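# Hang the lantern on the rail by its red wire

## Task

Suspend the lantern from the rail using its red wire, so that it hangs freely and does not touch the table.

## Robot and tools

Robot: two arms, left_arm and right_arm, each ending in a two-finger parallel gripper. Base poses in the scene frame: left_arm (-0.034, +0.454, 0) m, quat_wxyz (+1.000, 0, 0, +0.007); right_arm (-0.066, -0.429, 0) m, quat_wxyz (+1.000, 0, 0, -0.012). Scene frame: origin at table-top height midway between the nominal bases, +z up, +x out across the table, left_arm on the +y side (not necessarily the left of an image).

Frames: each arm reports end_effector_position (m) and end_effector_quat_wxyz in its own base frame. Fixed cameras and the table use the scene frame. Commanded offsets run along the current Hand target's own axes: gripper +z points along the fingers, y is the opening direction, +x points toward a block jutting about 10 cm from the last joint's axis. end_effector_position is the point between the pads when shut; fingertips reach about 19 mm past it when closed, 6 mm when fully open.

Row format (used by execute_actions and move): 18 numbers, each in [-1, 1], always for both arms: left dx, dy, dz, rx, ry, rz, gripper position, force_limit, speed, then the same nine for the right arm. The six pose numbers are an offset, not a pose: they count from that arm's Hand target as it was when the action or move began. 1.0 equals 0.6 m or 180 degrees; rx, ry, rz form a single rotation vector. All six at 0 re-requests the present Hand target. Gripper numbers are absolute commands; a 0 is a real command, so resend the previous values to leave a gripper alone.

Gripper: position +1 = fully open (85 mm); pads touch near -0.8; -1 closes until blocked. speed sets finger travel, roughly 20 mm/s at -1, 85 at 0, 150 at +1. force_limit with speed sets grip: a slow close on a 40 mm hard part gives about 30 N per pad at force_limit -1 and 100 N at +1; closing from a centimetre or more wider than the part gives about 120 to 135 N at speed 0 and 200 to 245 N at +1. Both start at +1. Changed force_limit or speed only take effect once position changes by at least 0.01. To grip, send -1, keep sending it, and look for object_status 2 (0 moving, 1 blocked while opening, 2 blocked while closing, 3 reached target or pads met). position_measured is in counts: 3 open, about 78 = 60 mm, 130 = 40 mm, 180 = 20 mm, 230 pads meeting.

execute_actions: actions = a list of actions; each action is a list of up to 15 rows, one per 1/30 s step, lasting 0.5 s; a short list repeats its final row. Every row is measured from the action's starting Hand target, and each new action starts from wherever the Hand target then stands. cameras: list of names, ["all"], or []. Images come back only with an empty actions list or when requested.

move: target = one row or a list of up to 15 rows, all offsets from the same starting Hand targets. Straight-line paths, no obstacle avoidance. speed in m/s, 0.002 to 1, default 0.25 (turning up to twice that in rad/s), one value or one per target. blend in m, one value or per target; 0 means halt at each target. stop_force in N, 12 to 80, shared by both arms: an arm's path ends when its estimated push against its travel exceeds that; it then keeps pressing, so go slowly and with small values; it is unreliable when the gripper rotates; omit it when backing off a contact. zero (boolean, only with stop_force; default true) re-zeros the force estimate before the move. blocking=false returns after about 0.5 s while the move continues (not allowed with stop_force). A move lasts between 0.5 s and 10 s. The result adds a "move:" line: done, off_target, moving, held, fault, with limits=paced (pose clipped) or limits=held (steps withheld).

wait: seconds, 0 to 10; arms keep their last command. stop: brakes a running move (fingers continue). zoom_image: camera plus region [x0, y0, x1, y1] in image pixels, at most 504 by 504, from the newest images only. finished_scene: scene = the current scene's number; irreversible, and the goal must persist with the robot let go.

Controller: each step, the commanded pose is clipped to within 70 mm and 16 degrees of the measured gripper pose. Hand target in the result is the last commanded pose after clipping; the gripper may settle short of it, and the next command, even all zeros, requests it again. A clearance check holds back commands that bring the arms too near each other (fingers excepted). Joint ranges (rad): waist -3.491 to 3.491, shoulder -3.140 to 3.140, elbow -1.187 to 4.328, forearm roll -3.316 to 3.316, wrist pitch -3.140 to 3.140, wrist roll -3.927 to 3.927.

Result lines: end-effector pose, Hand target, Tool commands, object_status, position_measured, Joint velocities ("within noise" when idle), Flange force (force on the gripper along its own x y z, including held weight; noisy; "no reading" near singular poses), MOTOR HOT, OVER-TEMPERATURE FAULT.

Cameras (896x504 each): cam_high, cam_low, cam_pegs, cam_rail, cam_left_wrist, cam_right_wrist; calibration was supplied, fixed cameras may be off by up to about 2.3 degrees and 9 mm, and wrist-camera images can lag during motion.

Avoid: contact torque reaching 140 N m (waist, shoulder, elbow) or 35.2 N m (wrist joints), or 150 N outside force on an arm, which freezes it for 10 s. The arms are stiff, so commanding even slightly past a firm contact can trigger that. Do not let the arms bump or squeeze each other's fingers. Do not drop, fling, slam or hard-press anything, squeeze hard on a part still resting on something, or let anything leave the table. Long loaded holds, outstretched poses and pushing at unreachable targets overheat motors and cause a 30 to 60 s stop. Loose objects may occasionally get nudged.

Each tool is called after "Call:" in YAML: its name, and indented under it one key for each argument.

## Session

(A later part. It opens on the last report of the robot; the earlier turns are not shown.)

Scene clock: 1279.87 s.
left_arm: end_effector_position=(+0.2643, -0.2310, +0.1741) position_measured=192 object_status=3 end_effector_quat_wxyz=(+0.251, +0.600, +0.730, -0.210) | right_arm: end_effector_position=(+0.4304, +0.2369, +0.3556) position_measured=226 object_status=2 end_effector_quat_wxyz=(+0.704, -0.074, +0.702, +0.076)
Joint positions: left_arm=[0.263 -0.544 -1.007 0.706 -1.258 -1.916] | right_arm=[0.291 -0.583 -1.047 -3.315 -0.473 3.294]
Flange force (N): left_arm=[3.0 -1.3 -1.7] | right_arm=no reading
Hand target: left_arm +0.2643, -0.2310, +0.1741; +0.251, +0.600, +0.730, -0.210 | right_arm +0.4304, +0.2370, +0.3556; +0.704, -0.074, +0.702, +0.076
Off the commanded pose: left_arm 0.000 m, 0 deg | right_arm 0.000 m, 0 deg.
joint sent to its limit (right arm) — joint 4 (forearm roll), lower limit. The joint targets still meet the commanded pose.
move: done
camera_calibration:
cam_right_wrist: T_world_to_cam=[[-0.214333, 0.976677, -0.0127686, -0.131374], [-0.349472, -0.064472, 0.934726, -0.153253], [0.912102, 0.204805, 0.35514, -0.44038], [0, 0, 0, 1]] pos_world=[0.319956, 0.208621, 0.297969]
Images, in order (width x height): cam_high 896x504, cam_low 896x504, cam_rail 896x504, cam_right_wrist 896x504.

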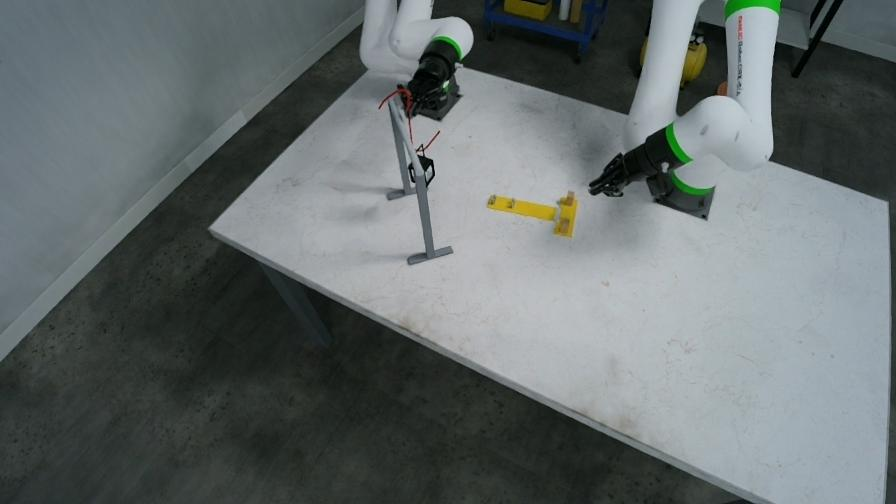

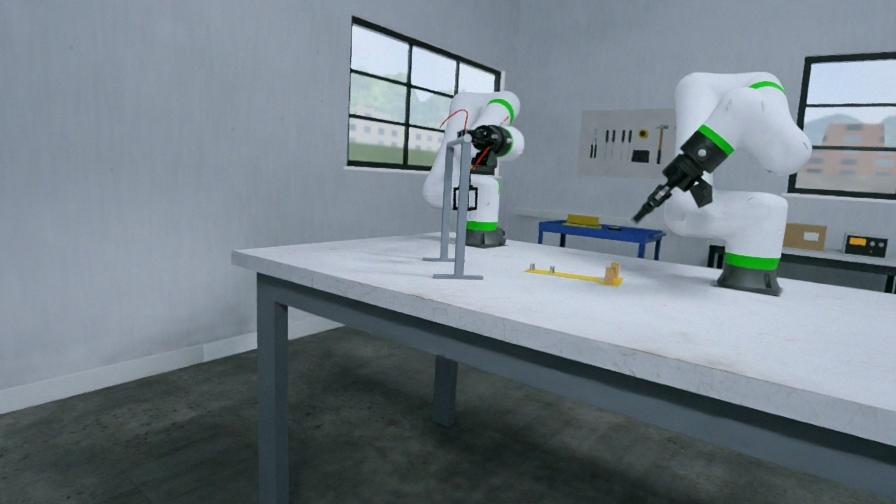

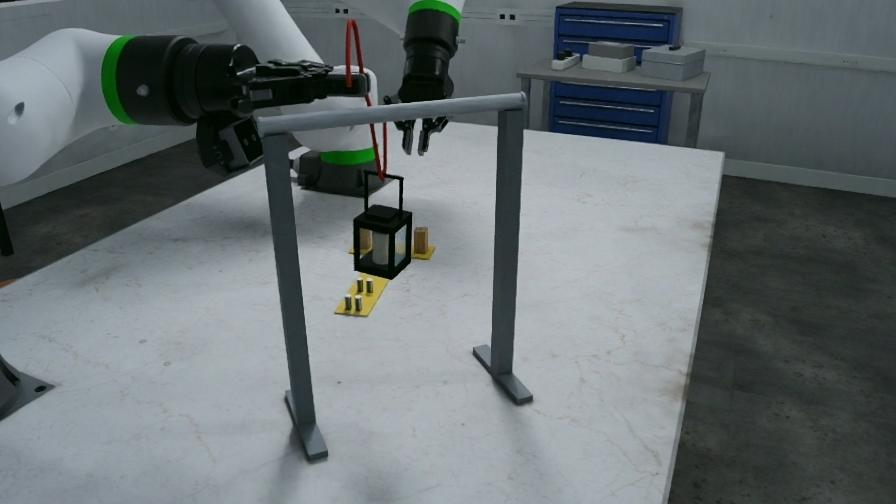

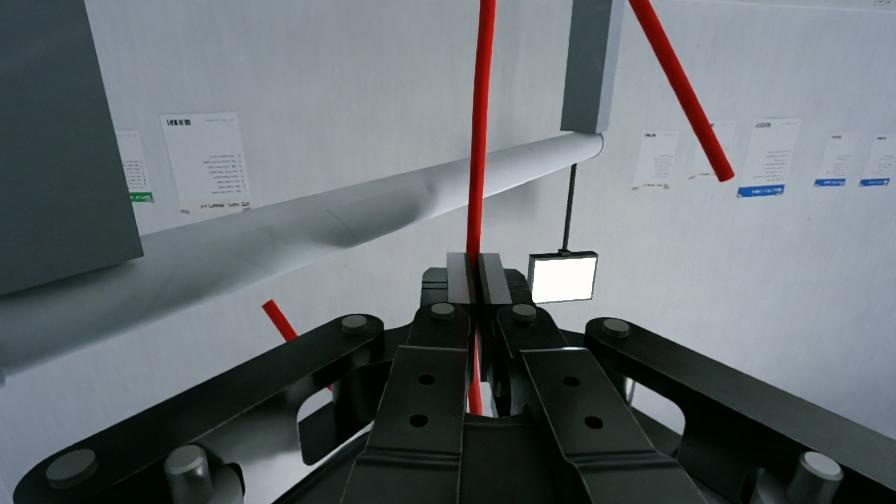

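Call:
move:
  target: [0,0,0,0,0,0,-0.5,0,-0.8,0.0583,0,0,-0.0167,0,0,-1,0.3,-1]
  speed: 0.04
  cameras: ["cam_rail","cam_high","cam_low","cam_right_wrist"]

Call:
zoom_image:
  camera: "cam_low"
  region: [430, 90, 490, 170]

Call:
zoom_image:
  camera: "cam_high"
  region: [370, 80, 430, 160]

Call:
zoom_image:
  camera: "cam_rail"
  region: [300, 20, 440, 180]

Scene clock: 1291.50 s.
left_arm: end_effector_position=(+0.2643, -0.2310, +0.1741) position_measured=192 object_status=3 end_effector_quat_wxyz=(+0.251, +0.600, +0.730, -0.210) | right_arm: end_effector_position=(+0.4305, +0.2371, +0.3206) position_measured=226 object_status=2 end_effector_quat_wxyz=(+0.702, -0.092, +0.700, +0.094)
Joint positions: left_arm=[0.263 -0.544 -1.007 0.706 -1.258 -1.916] | right_arm=[0.19 -0.563 -1.029 -2.98 -0.474 2.995]
Flange force (N): left_arm=[2.6 -2.0 -2.1] | right_arm=no reading
Hand target: left_arm +0.2643, -0.2310, +0.1741; +0.251, +0.600, +0.730, -0.210 | right_arm +0.4304, +0.2371, +0.3206; +0.702, -0.092, +0.700, +0.094
Off the commanded pose: left_arm 0.000 m, 0 deg | right_arm 0.000 m, 0 deg.
move: done
camera_calibration:
cam_right_wrist: T_world_to_cam=[[-0.264783, 0.964222, -0.0128768, -0.107287], [-0.345676, -0.0824426, 0.934725, -0.117878], [0.900221, 0.251951, 0.355137, -0.434102], [0, 0, 0, 1]] pos_world=[0.321632, 0.203103, 0.262968]
Images, in order (width x height): cam_high 896x504, cam_low 896x504, cam_rail 896x504, cam_right_wrist 896x504.

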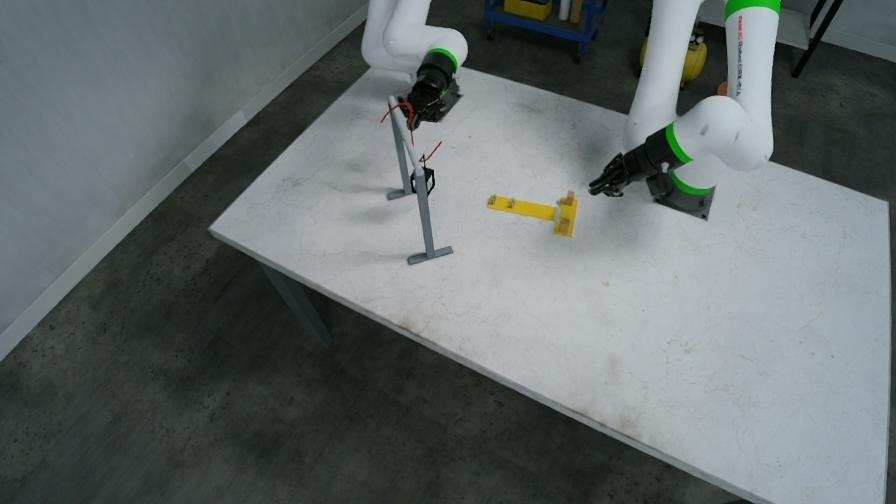

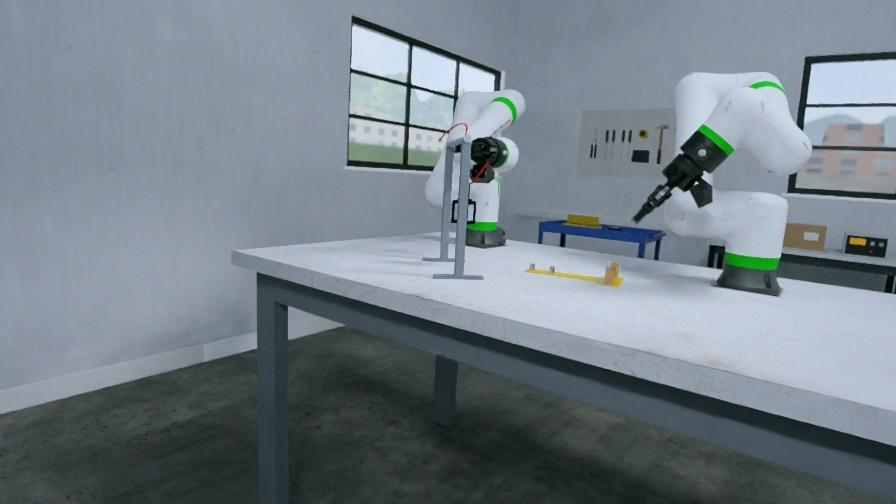

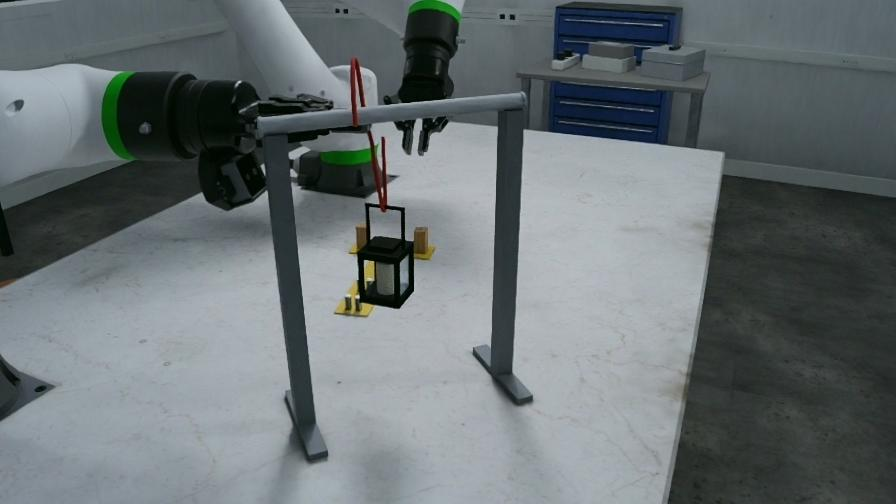

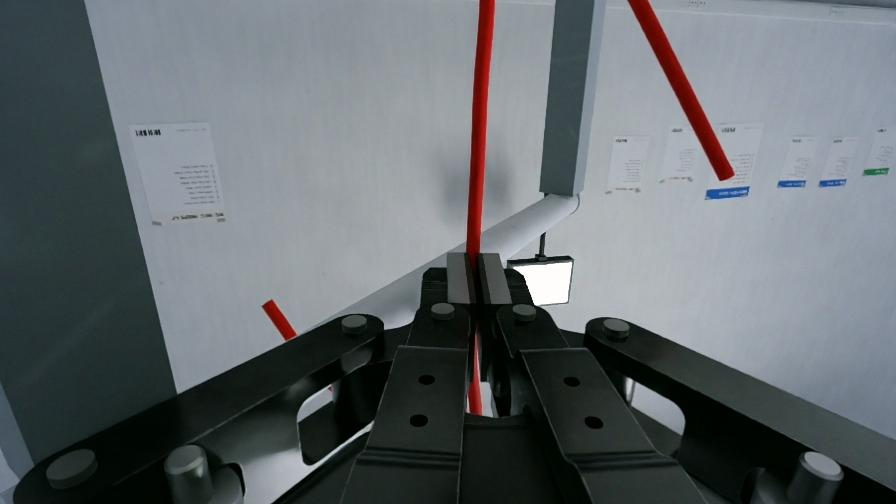

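Scaled by 6.300.

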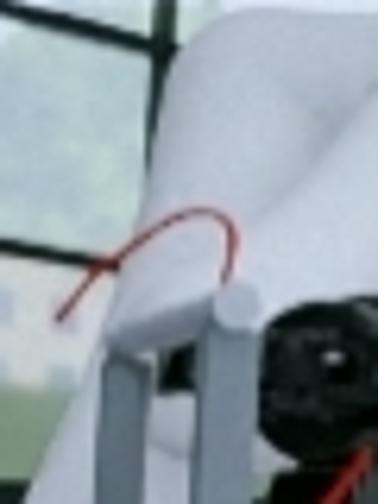

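Scaled by 6.300.

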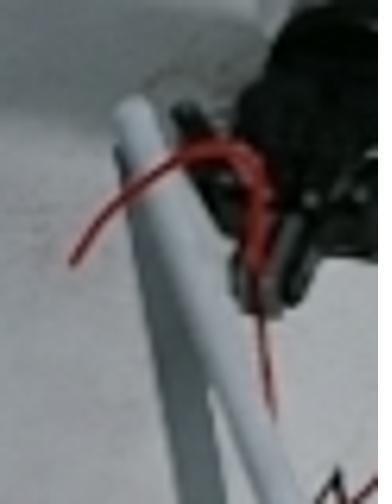

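Scaled by 3.150.

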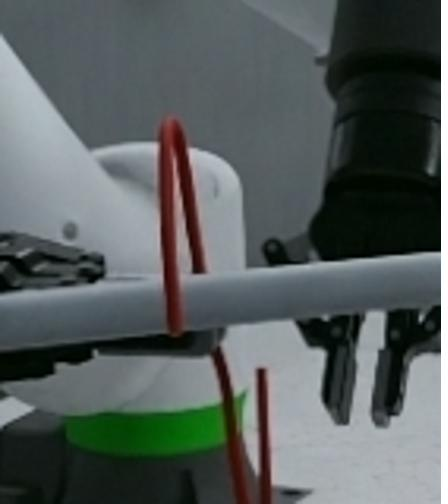

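Call:
move:
  target: [0,0,0,0,0,0,-0.5,0,-0.8,0.0358,-0.006,0,0,0,0,-1,0.3,-1]
  speed: 0.03
  cameras: ["cam_rail","cam_high","cam_low","cam_right_wrist"]

Call:
zoom_image:
  camera: "cam_low"
  region: [430, 90, 490, 170]

Call:
zoom_image:
  camera: "cam_high"
  region: [370, 80, 430, 160]

Call:
zoom_image:
  camera: "cam_rail"
  region: [300, 20, 440, 180]

Scene clock: 1298.33 s.
left_arm: end_effector_position=(+0.2643, -0.2310, +0.1741) position_measured=192 object_status=3 end_effector_quat_wxyz=(+0.251, +0.600, +0.730, -0.210) | right_arm: end_effector_position=(+0.4314, +0.2337, +0.2991) position_measured=226 object_status=2 end_effector_quat_wxyz=(+0.702, -0.092, +0.700, +0.094)
Joint positions: left_arm=[0.263 -0.544 -1.007 0.706 -1.258 -1.916] | right_arm=[0.17 -0.513 -1.061 -2.963 -0.558 2.987]
Flange force (N): left_arm=[3.2 -1.5 -2.6] | right_arm=no reading
Hand target: left_arm +0.2643, -0.2310, +0.1741; +0.251, +0.600, +0.730, -0.210 | right_arm +0.4314, +0.2337, +0.2991; +0.702, -0.092, +0.700, +0.094
Off the commanded pose: left_arm 0.000 m, 0 deg | right_arm 0.000 m, 0 deg.
move: done
camera_calibration:
cam_right_wrist: T_world_to_cam=[[-0.264914, 0.964184, -0.0130604, -0.103858], [-0.345693, -0.0823195, 0.93473, -0.0977784], [0.900176, 0.252138, 0.35512, -0.426412], [0, 0, 0, 1]] pos_world=[0.322531, 0.199604, 0.241467]
Images, in order (width x height): cam_high 896x504, cam_low 896x504, cam_rail 896x504, cam_right_wrist 896x504.

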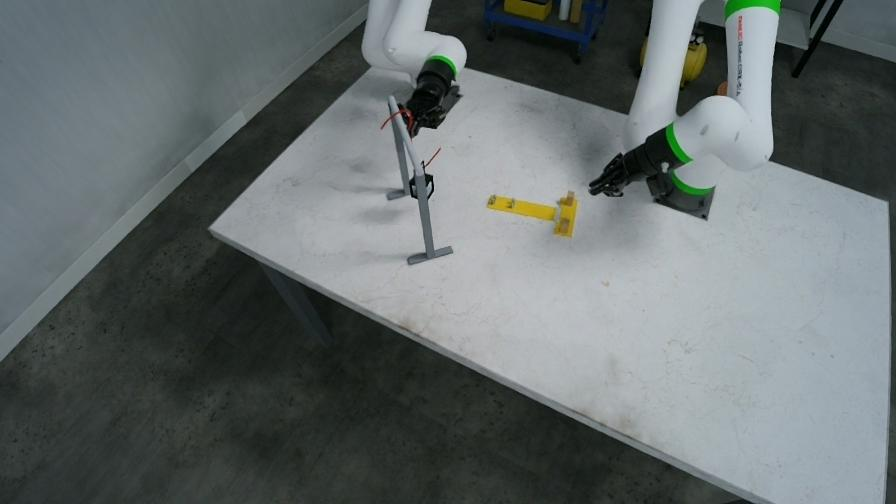

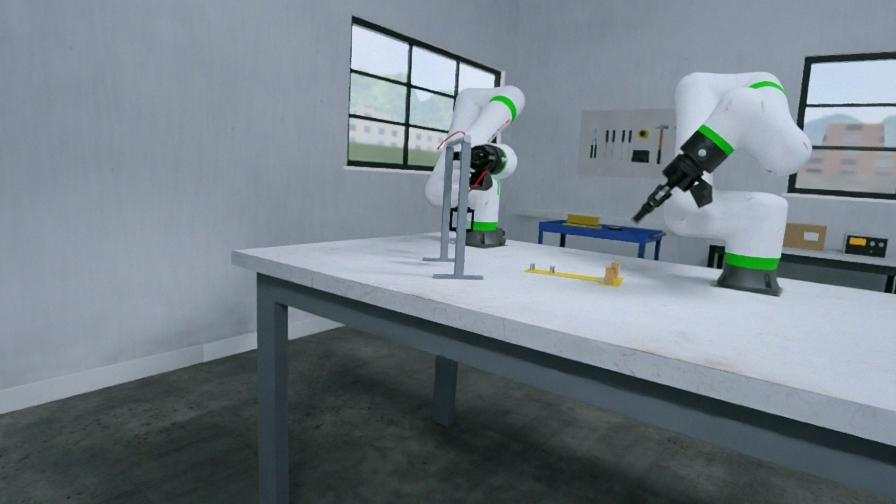

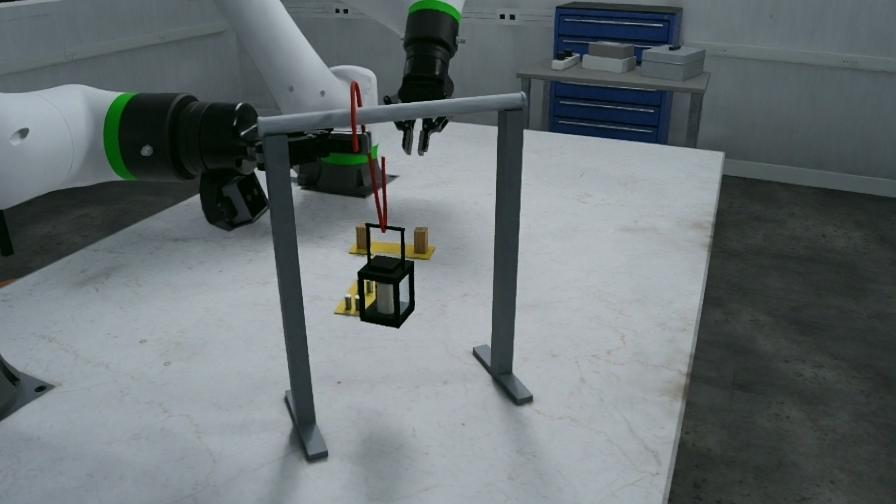

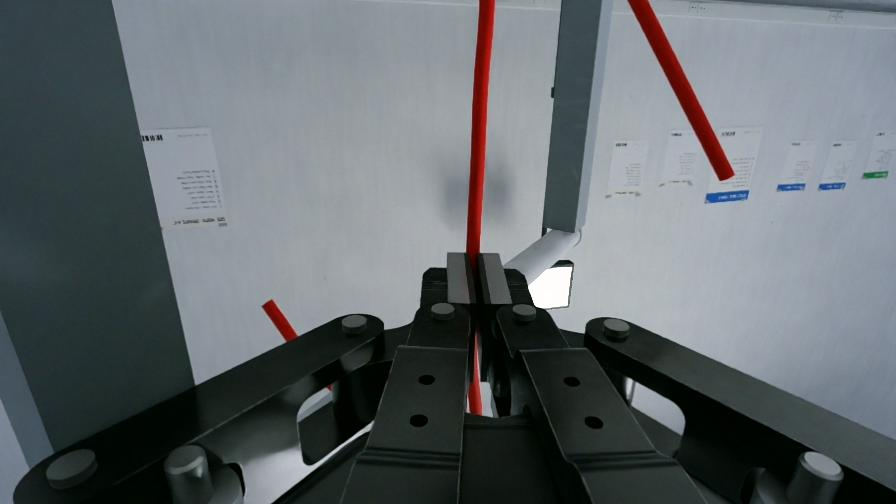

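Scaled by 6.300.

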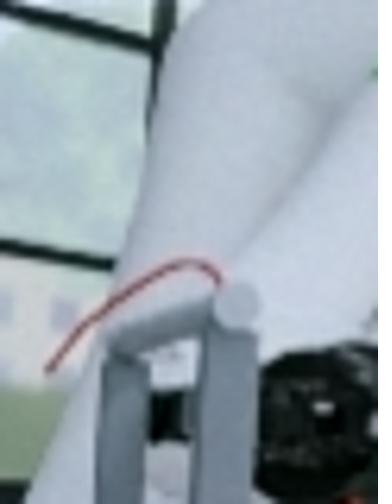

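Scaled by 6.300.

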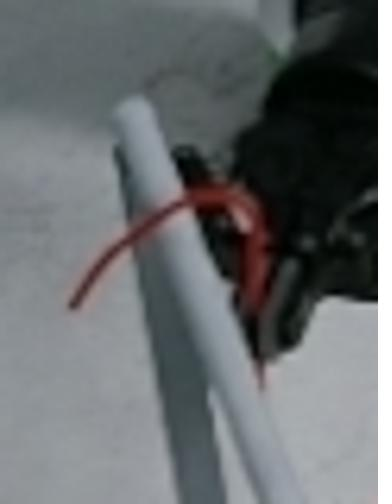

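Scaled by 3.150.

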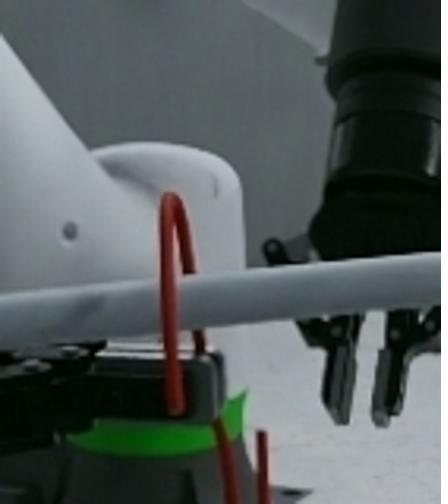

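Call:
move:
  target: [0,0,0,0,0,0,-0.5,0,-0.8,0.02,0,0,0,0,0,-1,0.3,-1]
  speed: 0.02
  cameras: ["cam_rail","cam_high","cam_low","cam_right_wrist"]

Call:
zoom_image:
  camera: "cam_low"
  region: [430, 90, 490, 170]

Call:
zoom_image:
  camera: "cam_high"
  region: [370, 80, 430, 160]

Call:
zoom_image:
  camera: "cam_rail"
  region: [300, 20, 440, 180]

Scene clock: 1303.63 s.
left_arm: end_effector_position=(+0.2643, -0.2310, +0.1741) position_measured=192 object_status=3 end_effector_quat_wxyz=(+0.251, +0.600, +0.730, -0.210) | right_arm: end_effector_position=(+0.4315, +0.2336, +0.2871) position_measured=226 object_status=2 end_effector_quat_wxyz=(+0.702, -0.092, +0.700, +0.094)
Joint positions: left_arm=[0.263 -0.544 -1.007 0.706 -1.258 -1.916] | right_arm=[0.168 -0.473 -1.082 -2.976 -0.618 3.003]
Flange force (N): left_arm=[3.0 -1.7 -2.1] | right_arm=no reading
Hand target: left_arm +0.2643, -0.2310, +0.1741; +0.251, +0.600, +0.730, -0.210 | right_arm +0.4314, +0.2337, +0.2871; +0.702, -0.092, +0.700, +0.094
Off the commanded pose: left_arm 0.000 m, 0 deg | right_arm 0.000 m, 0 deg.
move: done
camera_calibration:
cam_right_wrist: T_world_to_cam=[[-0.264653, 0.964257, -0.0129566, -0.104109], [-0.3458, -0.08235, 0.934688, -0.0865708], [0.900212, 0.251848, 0.355234, -0.422258], [0, 0, 0, 1]] pos_world=[0.322632, 0.199603, 0.229568]
Images, in order (width x height): cam_high 896x504, cam_low 896x504, cam_rail 896x504, cam_right_wrist 896x504.

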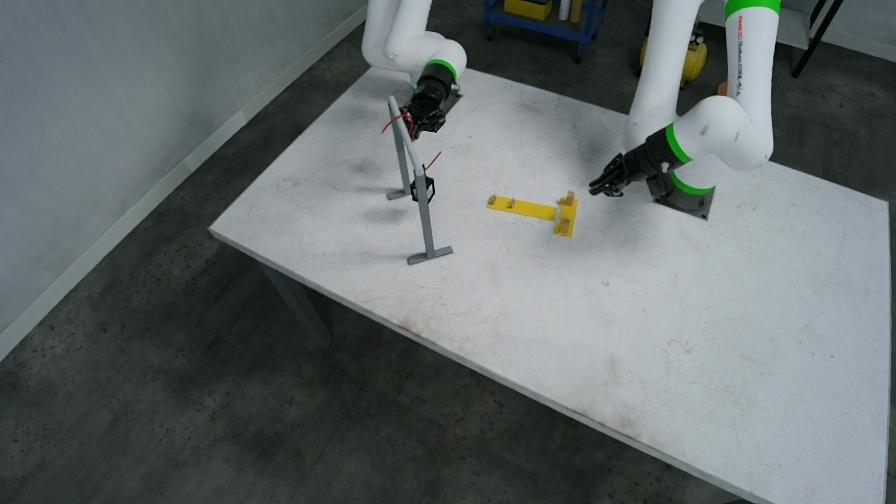

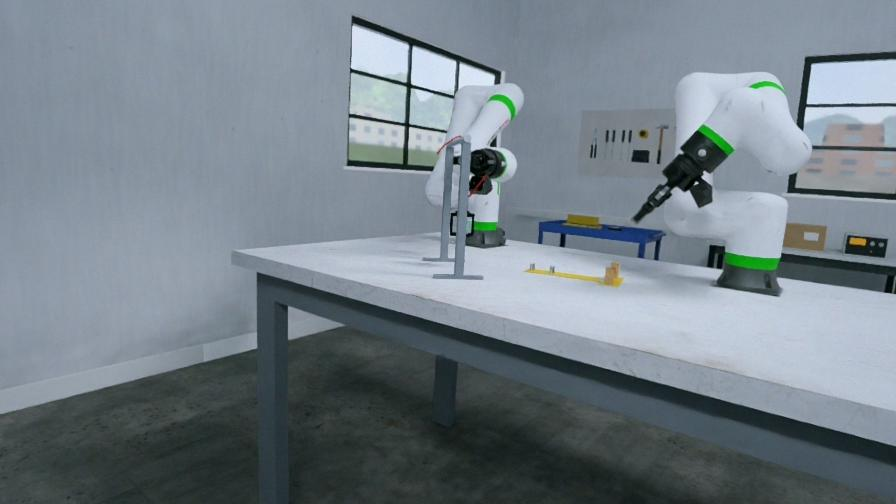

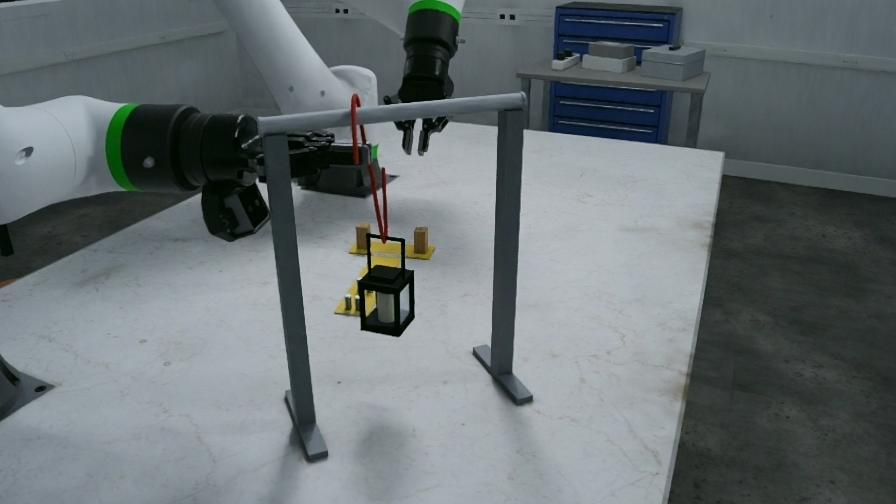

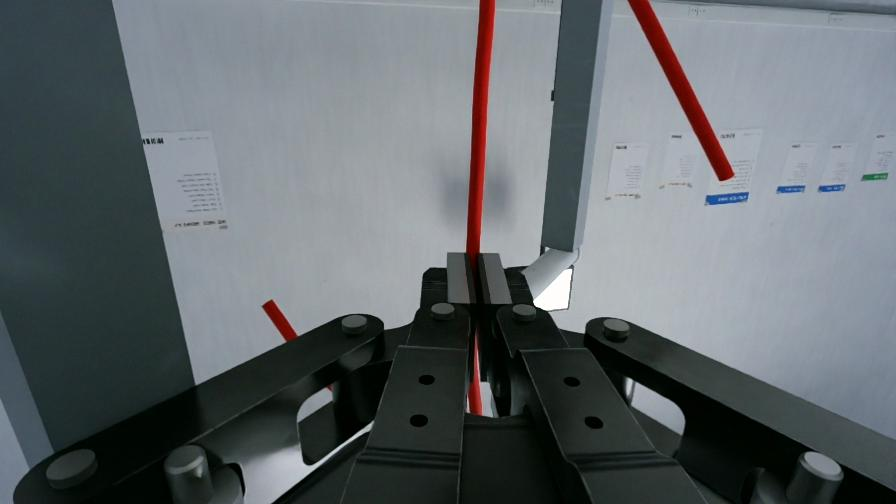

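Scaled by 6.300.

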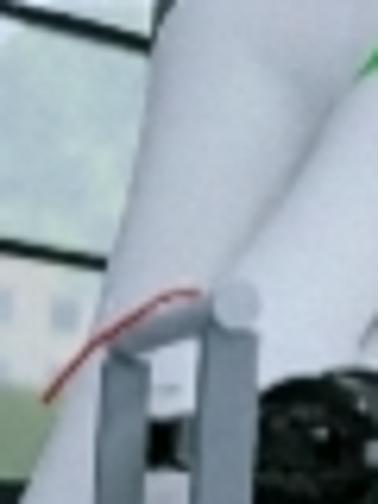

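Scaled by 6.300.

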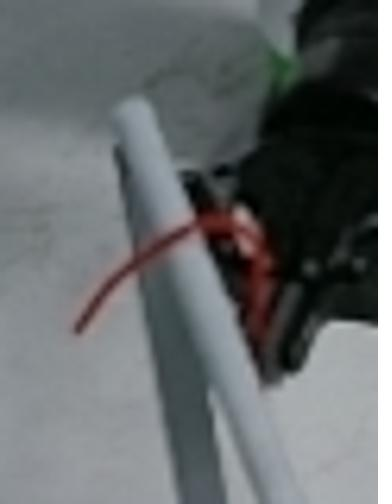

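Scaled by 3.150.

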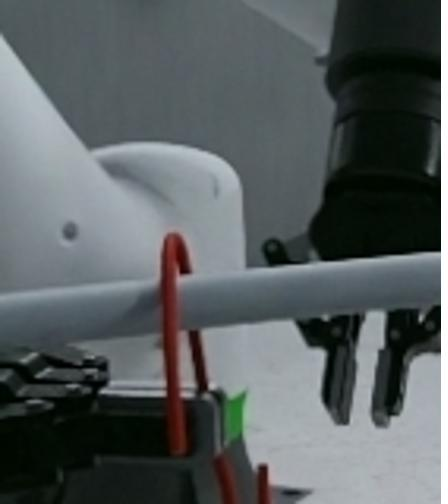

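Call:
move:
  target: [0,0,0,0,0,0,-0.5,0,-0.8,0.008,-0.0108,0.0078,0,0,0,-1,0.3,-1]
  speed: 0.02
  cameras: ["cam_rail","cam_high","cam_low","cam_right_wrist"]

Call:
zoom_image:
  camera: "cam_low"
  region: [430, 90, 490, 170]

Call:
zoom_image:
  camera: "cam_high"
  region: [370, 80, 430, 160]

Call:
zoom_image:
  camera: "cam_rail"
  region: [300, 20, 440, 180]

Scene clock: 1309.50 s.
left_arm: end_effector_position=(+0.2643, -0.2310, +0.1741) position_measured=192 object_status=3 end_effector_quat_wxyz=(+0.251, +0.600, +0.730, -0.210) | right_arm: end_effector_position=(+0.4315, +0.2341, +0.2861) position_measured=226 object_status=2 end_effector_quat_wxyz=(+0.702, -0.094, +0.700, +0.094)
Joint positions: left_arm=[0.263 -0.544 -1.007 0.706 -1.258 -1.916] | right_arm=[0.166 -0.47 -1.082 -2.969 -0.621 3.001]
Flange force (N): left_arm=[2.7 -1.1 -2.2] | right_arm=no reading
Flange force when the fault began (N): right_arm=no reading
Hand target: left_arm +0.2643, -0.2310, +0.1741; +0.251, +0.600, +0.730, -0.210 | right_arm +0.4315, +0.2341, +0.2861; +0.702, -0.094, +0.700, +0.094 (not the last commanded pose)
Tool commands: left_gripper/position=-0.5 left_gripper/force_limit=+0.0 left_gripper/speed=-0.8 right_gripper/position=-1.0 right_gripper/force_limit=+0.301961 right_gripper/speed=-1.0
Off the commanded pose: left_arm 0.000 m, 0 deg | right_arm 0.009 m, 0 deg.
FORCE FAULT: contact force on the right arm reached its limit, and that arm stopped. The contact can be on any part of that arm, not only on its tool. That arm's remaining commands of this call were not run. That arm is still stopped at the end of this call. That arm stays stopped for about 10 more seconds. Until then a move that you send moves the other arm only, and its call returns only when the move has ended. Once the stop has ended, the next robot result says so. If the stop ends while you think or write, that arm runs what you send next, counted from a new Hand target: where the arm stands when the stop ends. While its stop runs, that arm takes no new command, but its gripper still runs the gripper command that each later call begins with. Until it ends, the stop uses up actions while you think or wait. An arm that is not stopped still takes commands.
move: fault (right_arm)
camera_calibration:
cam_right_wrist: T_world_to_cam=[[-0.267222, 0.9635, -0.0161424, -0.102372], [-0.346395, -0.0804122, 0.934636, -0.0857412], [0.899223, 0.255347, 0.355239, -0.422447], [0, 0, 0, 1]] pos_world=[0.322818, 0.199611, 0.228554]
Images, in order (width x height): cam_high 896x504, cam_low 896x504, cam_rail 896x504, cam_right_wrist 896x504.

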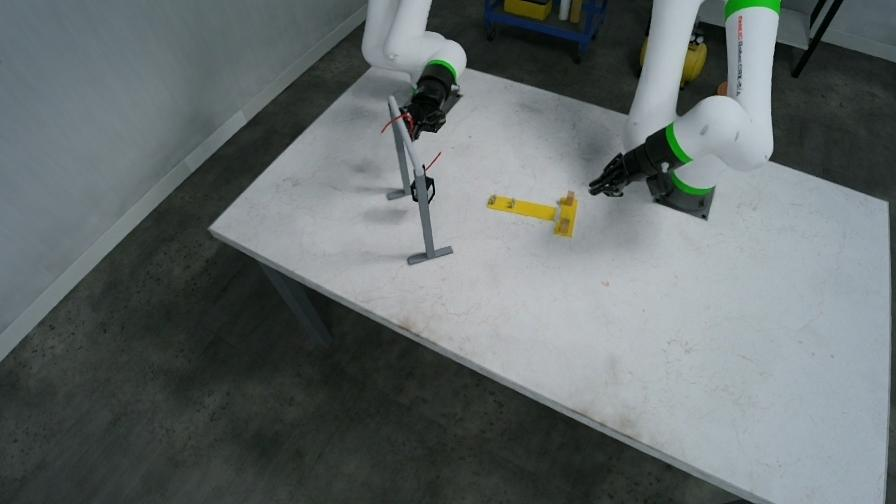

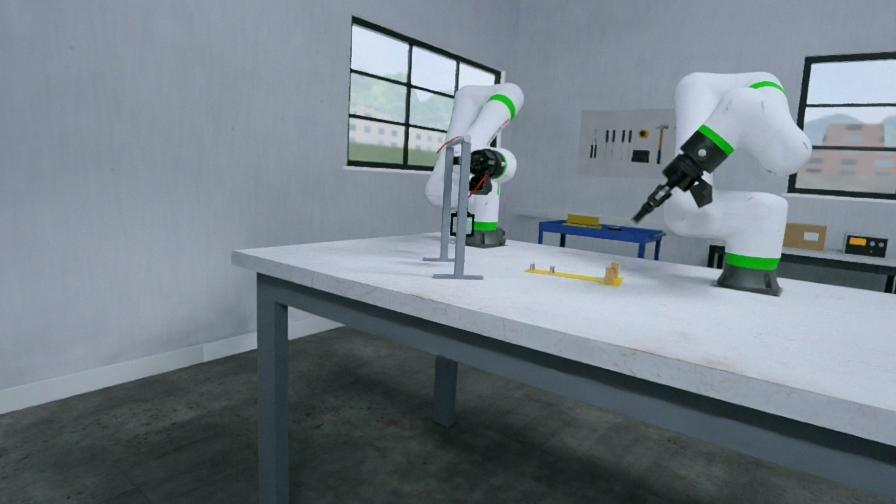

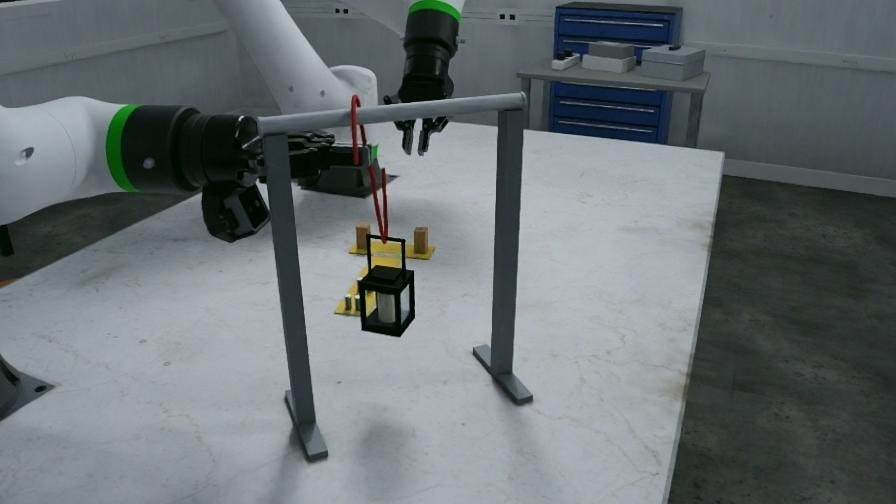

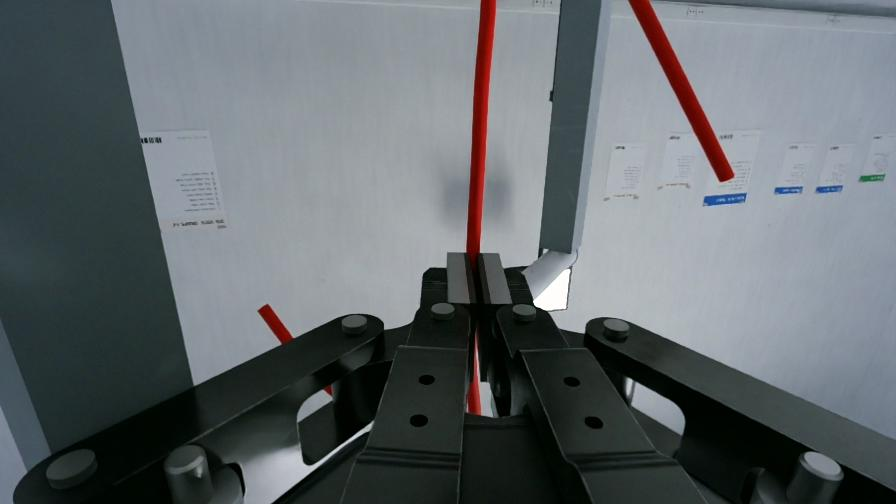

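Scaled by 6.300.

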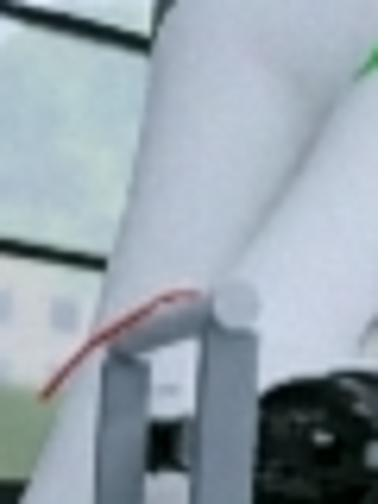

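Scaled by 6.300.

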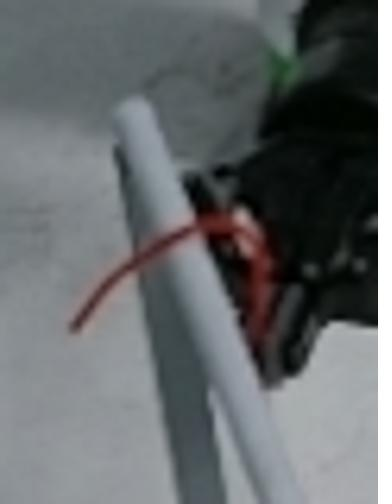

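Scaled by 3.150.

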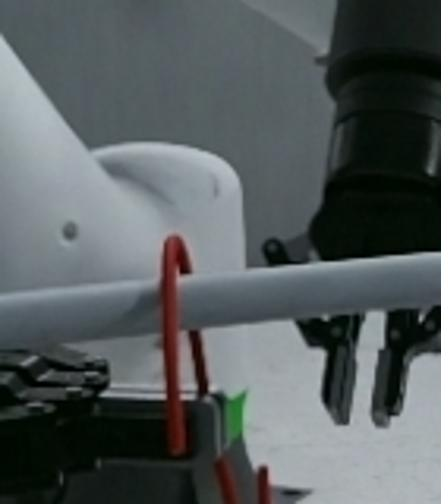

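Call:
wait:
  seconds: 6

Call:
move:
  target:
    - [0,0,0,0,0,0,-0.5,0,-0.8,-0.01,0.002,-0.002,0,0,0,-1,0.3,-1]
    - [0,0,0,0,0,0,-0.5,0,-0.8,-0.01,0.031,0.0387,0,0,0,-1,0.3,-1]
  speed: 0.03
  cameras: ["cam_rail","cam_high","cam_low"]

Call:
zoom_image:
  camera: "cam_low"
  region: [430, 90, 490, 170]

Call:
zoom_image:
  camera: "cam_high"
  region: [370, 80, 430, 160]

Call:
zoom_image:
  camera: "cam_rail"
  region: [220, 40, 420, 260]

Scene clock: 1325.53 s.
left_arm: end_effector_position=(+0.2643, -0.2310, +0.1741) position_measured=192 object_status=3 end_effector_quat_wxyz=(+0.251, +0.600, +0.730, -0.210) | right_arm: end_effector_position=(+0.4315, +0.2341, +0.2861) position_measured=226 object_status=2 end_effector_quat_wxyz=(+0.702, -0.094, +0.700, +0.094)
Joint positions: left_arm=[0.263 -0.544 -1.007 0.706 -1.258 -1.916] | right_arm=[0.166 -0.47 -1.082 -2.969 -0.621 3.001]
Flange force (N): left_arm=[3.1 -1.6 -2.1] | right_arm=no reading
Hand target: left_arm +0.2643, -0.2310, +0.1741; +0.251, +0.600, +0.730, -0.210 | right_arm +0.4315, +0.2341, +0.2861; +0.702, -0.094, +0.700, +0.094 (not the last commanded pose)
Tool commands: left_gripper/position=-0.5 left_gripper/force_limit=+0.0 left_gripper/speed=-0.8 right_gripper/position=-1.0 right_gripper/force_limit=+0.301961 right_gripper/speed=-1.0
Off the commanded pose: left_arm 0.000 m, 0 deg | right_arm 0.009 m, 0 deg.
FORCE FAULT, CONTINUED: the right arm's stop, for the force fault that an earlier result reported, is over. The rest of the stop counts as 19 of the actions that you can send in this scene. That arm's target is now where it stood when the stop ended, not its last command. That arm accepts commands again.
wait: 6.00 s; at rest from the start

Scene clock: 1327.43 s.
left_arm: end_effector_position=(+0.2643, -0.2310, +0.1741) position_measured=192 object_status=3 end_effector_quat_wxyz=(+0.251, +0.600, +0.730, -0.210) | right_arm: end_effector_position=(+0.4490, +0.2581, +0.2923) position_measured=226 object_status=2 end_effector_quat_wxyz=(+0.702, -0.094, +0.700, +0.094)
Joint positions: left_arm=[0.263 -0.544 -1.007 0.706 -1.258 -1.916] | right_arm=[0.27 -0.341 -1.052 -3.147 -0.713 3.147]
Flange force (N): left_arm=[3.2 -1.4 -2.3] | right_arm=no reading
Hand target: left_arm +0.2643, -0.2310, +0.1741; +0.251, +0.600, +0.730, -0.210 | right_arm +0.4489, +0.2581, +0.2922; +0.702, -0.094, +0.700, +0.094
Off the commanded pose: left_arm 0.000 m, 0 deg | right_arm 0.000 m, 0 deg.
move: done
Images, in order (width x height): cam_high 896x504, cam_low 896x504, cam_rail 896x504.

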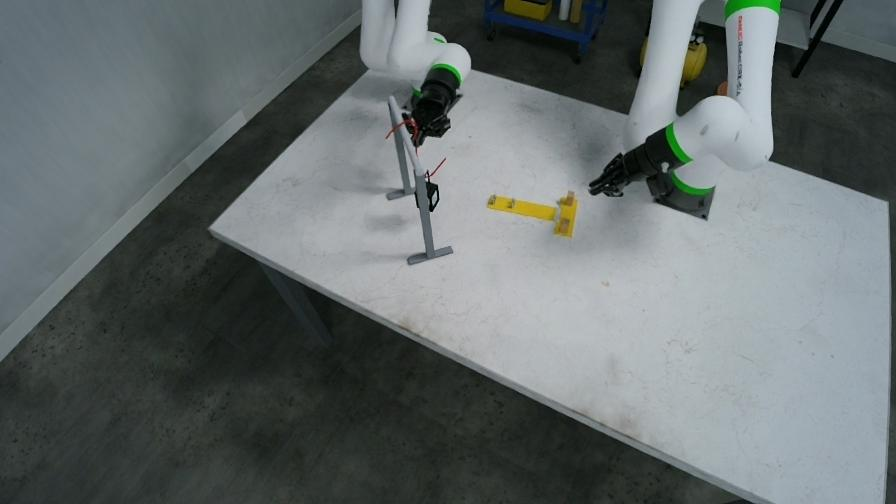

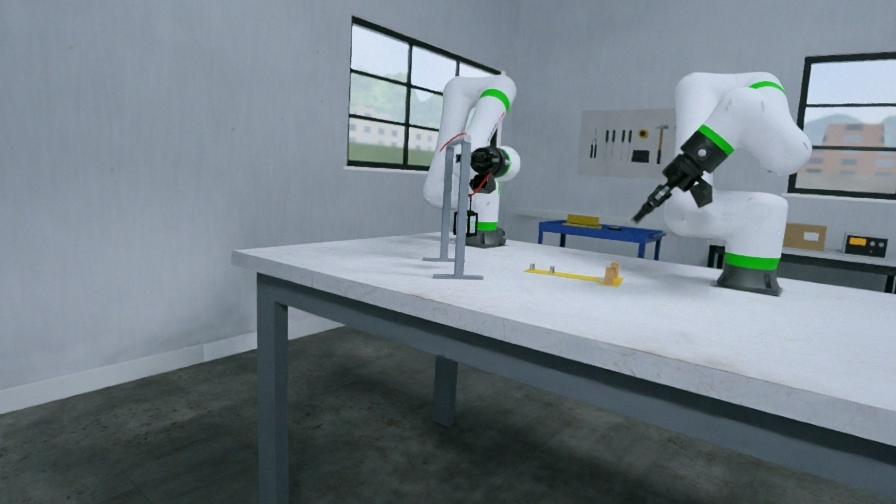

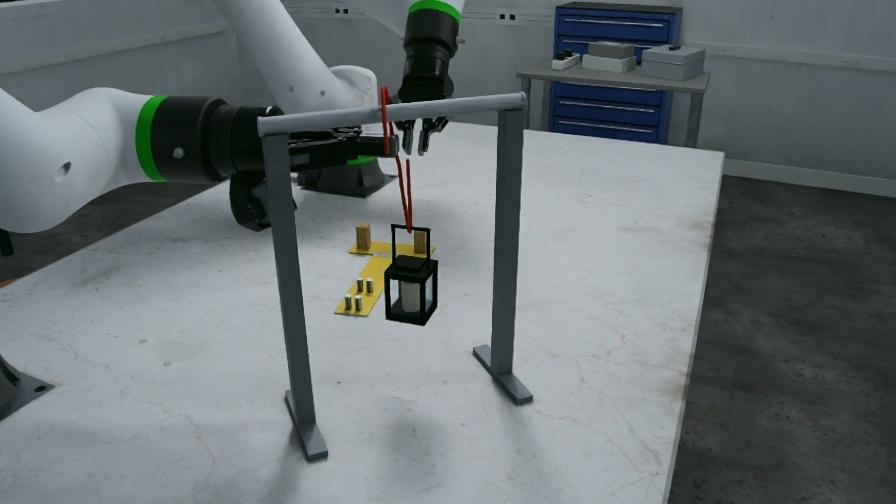

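Scaled by 6.300.

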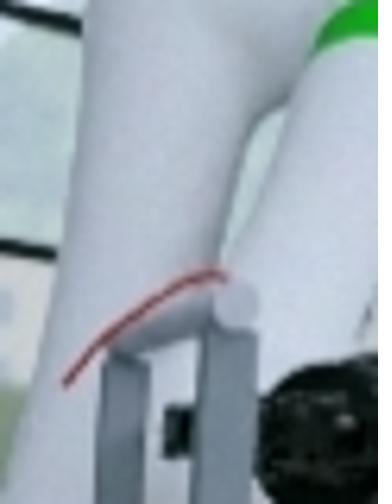

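Scaled by 6.300.

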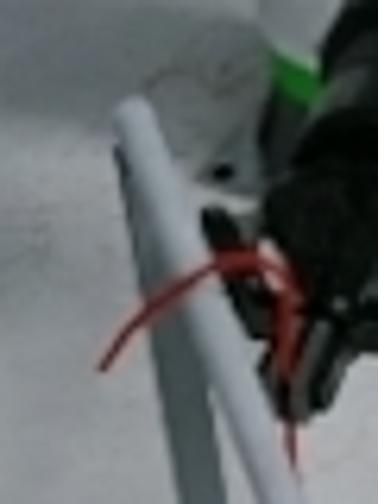

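Scaled by 2.291.

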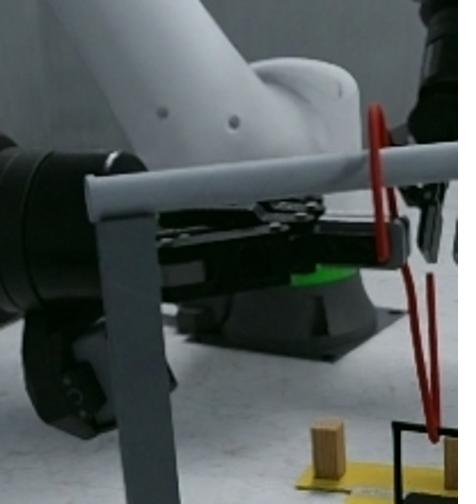

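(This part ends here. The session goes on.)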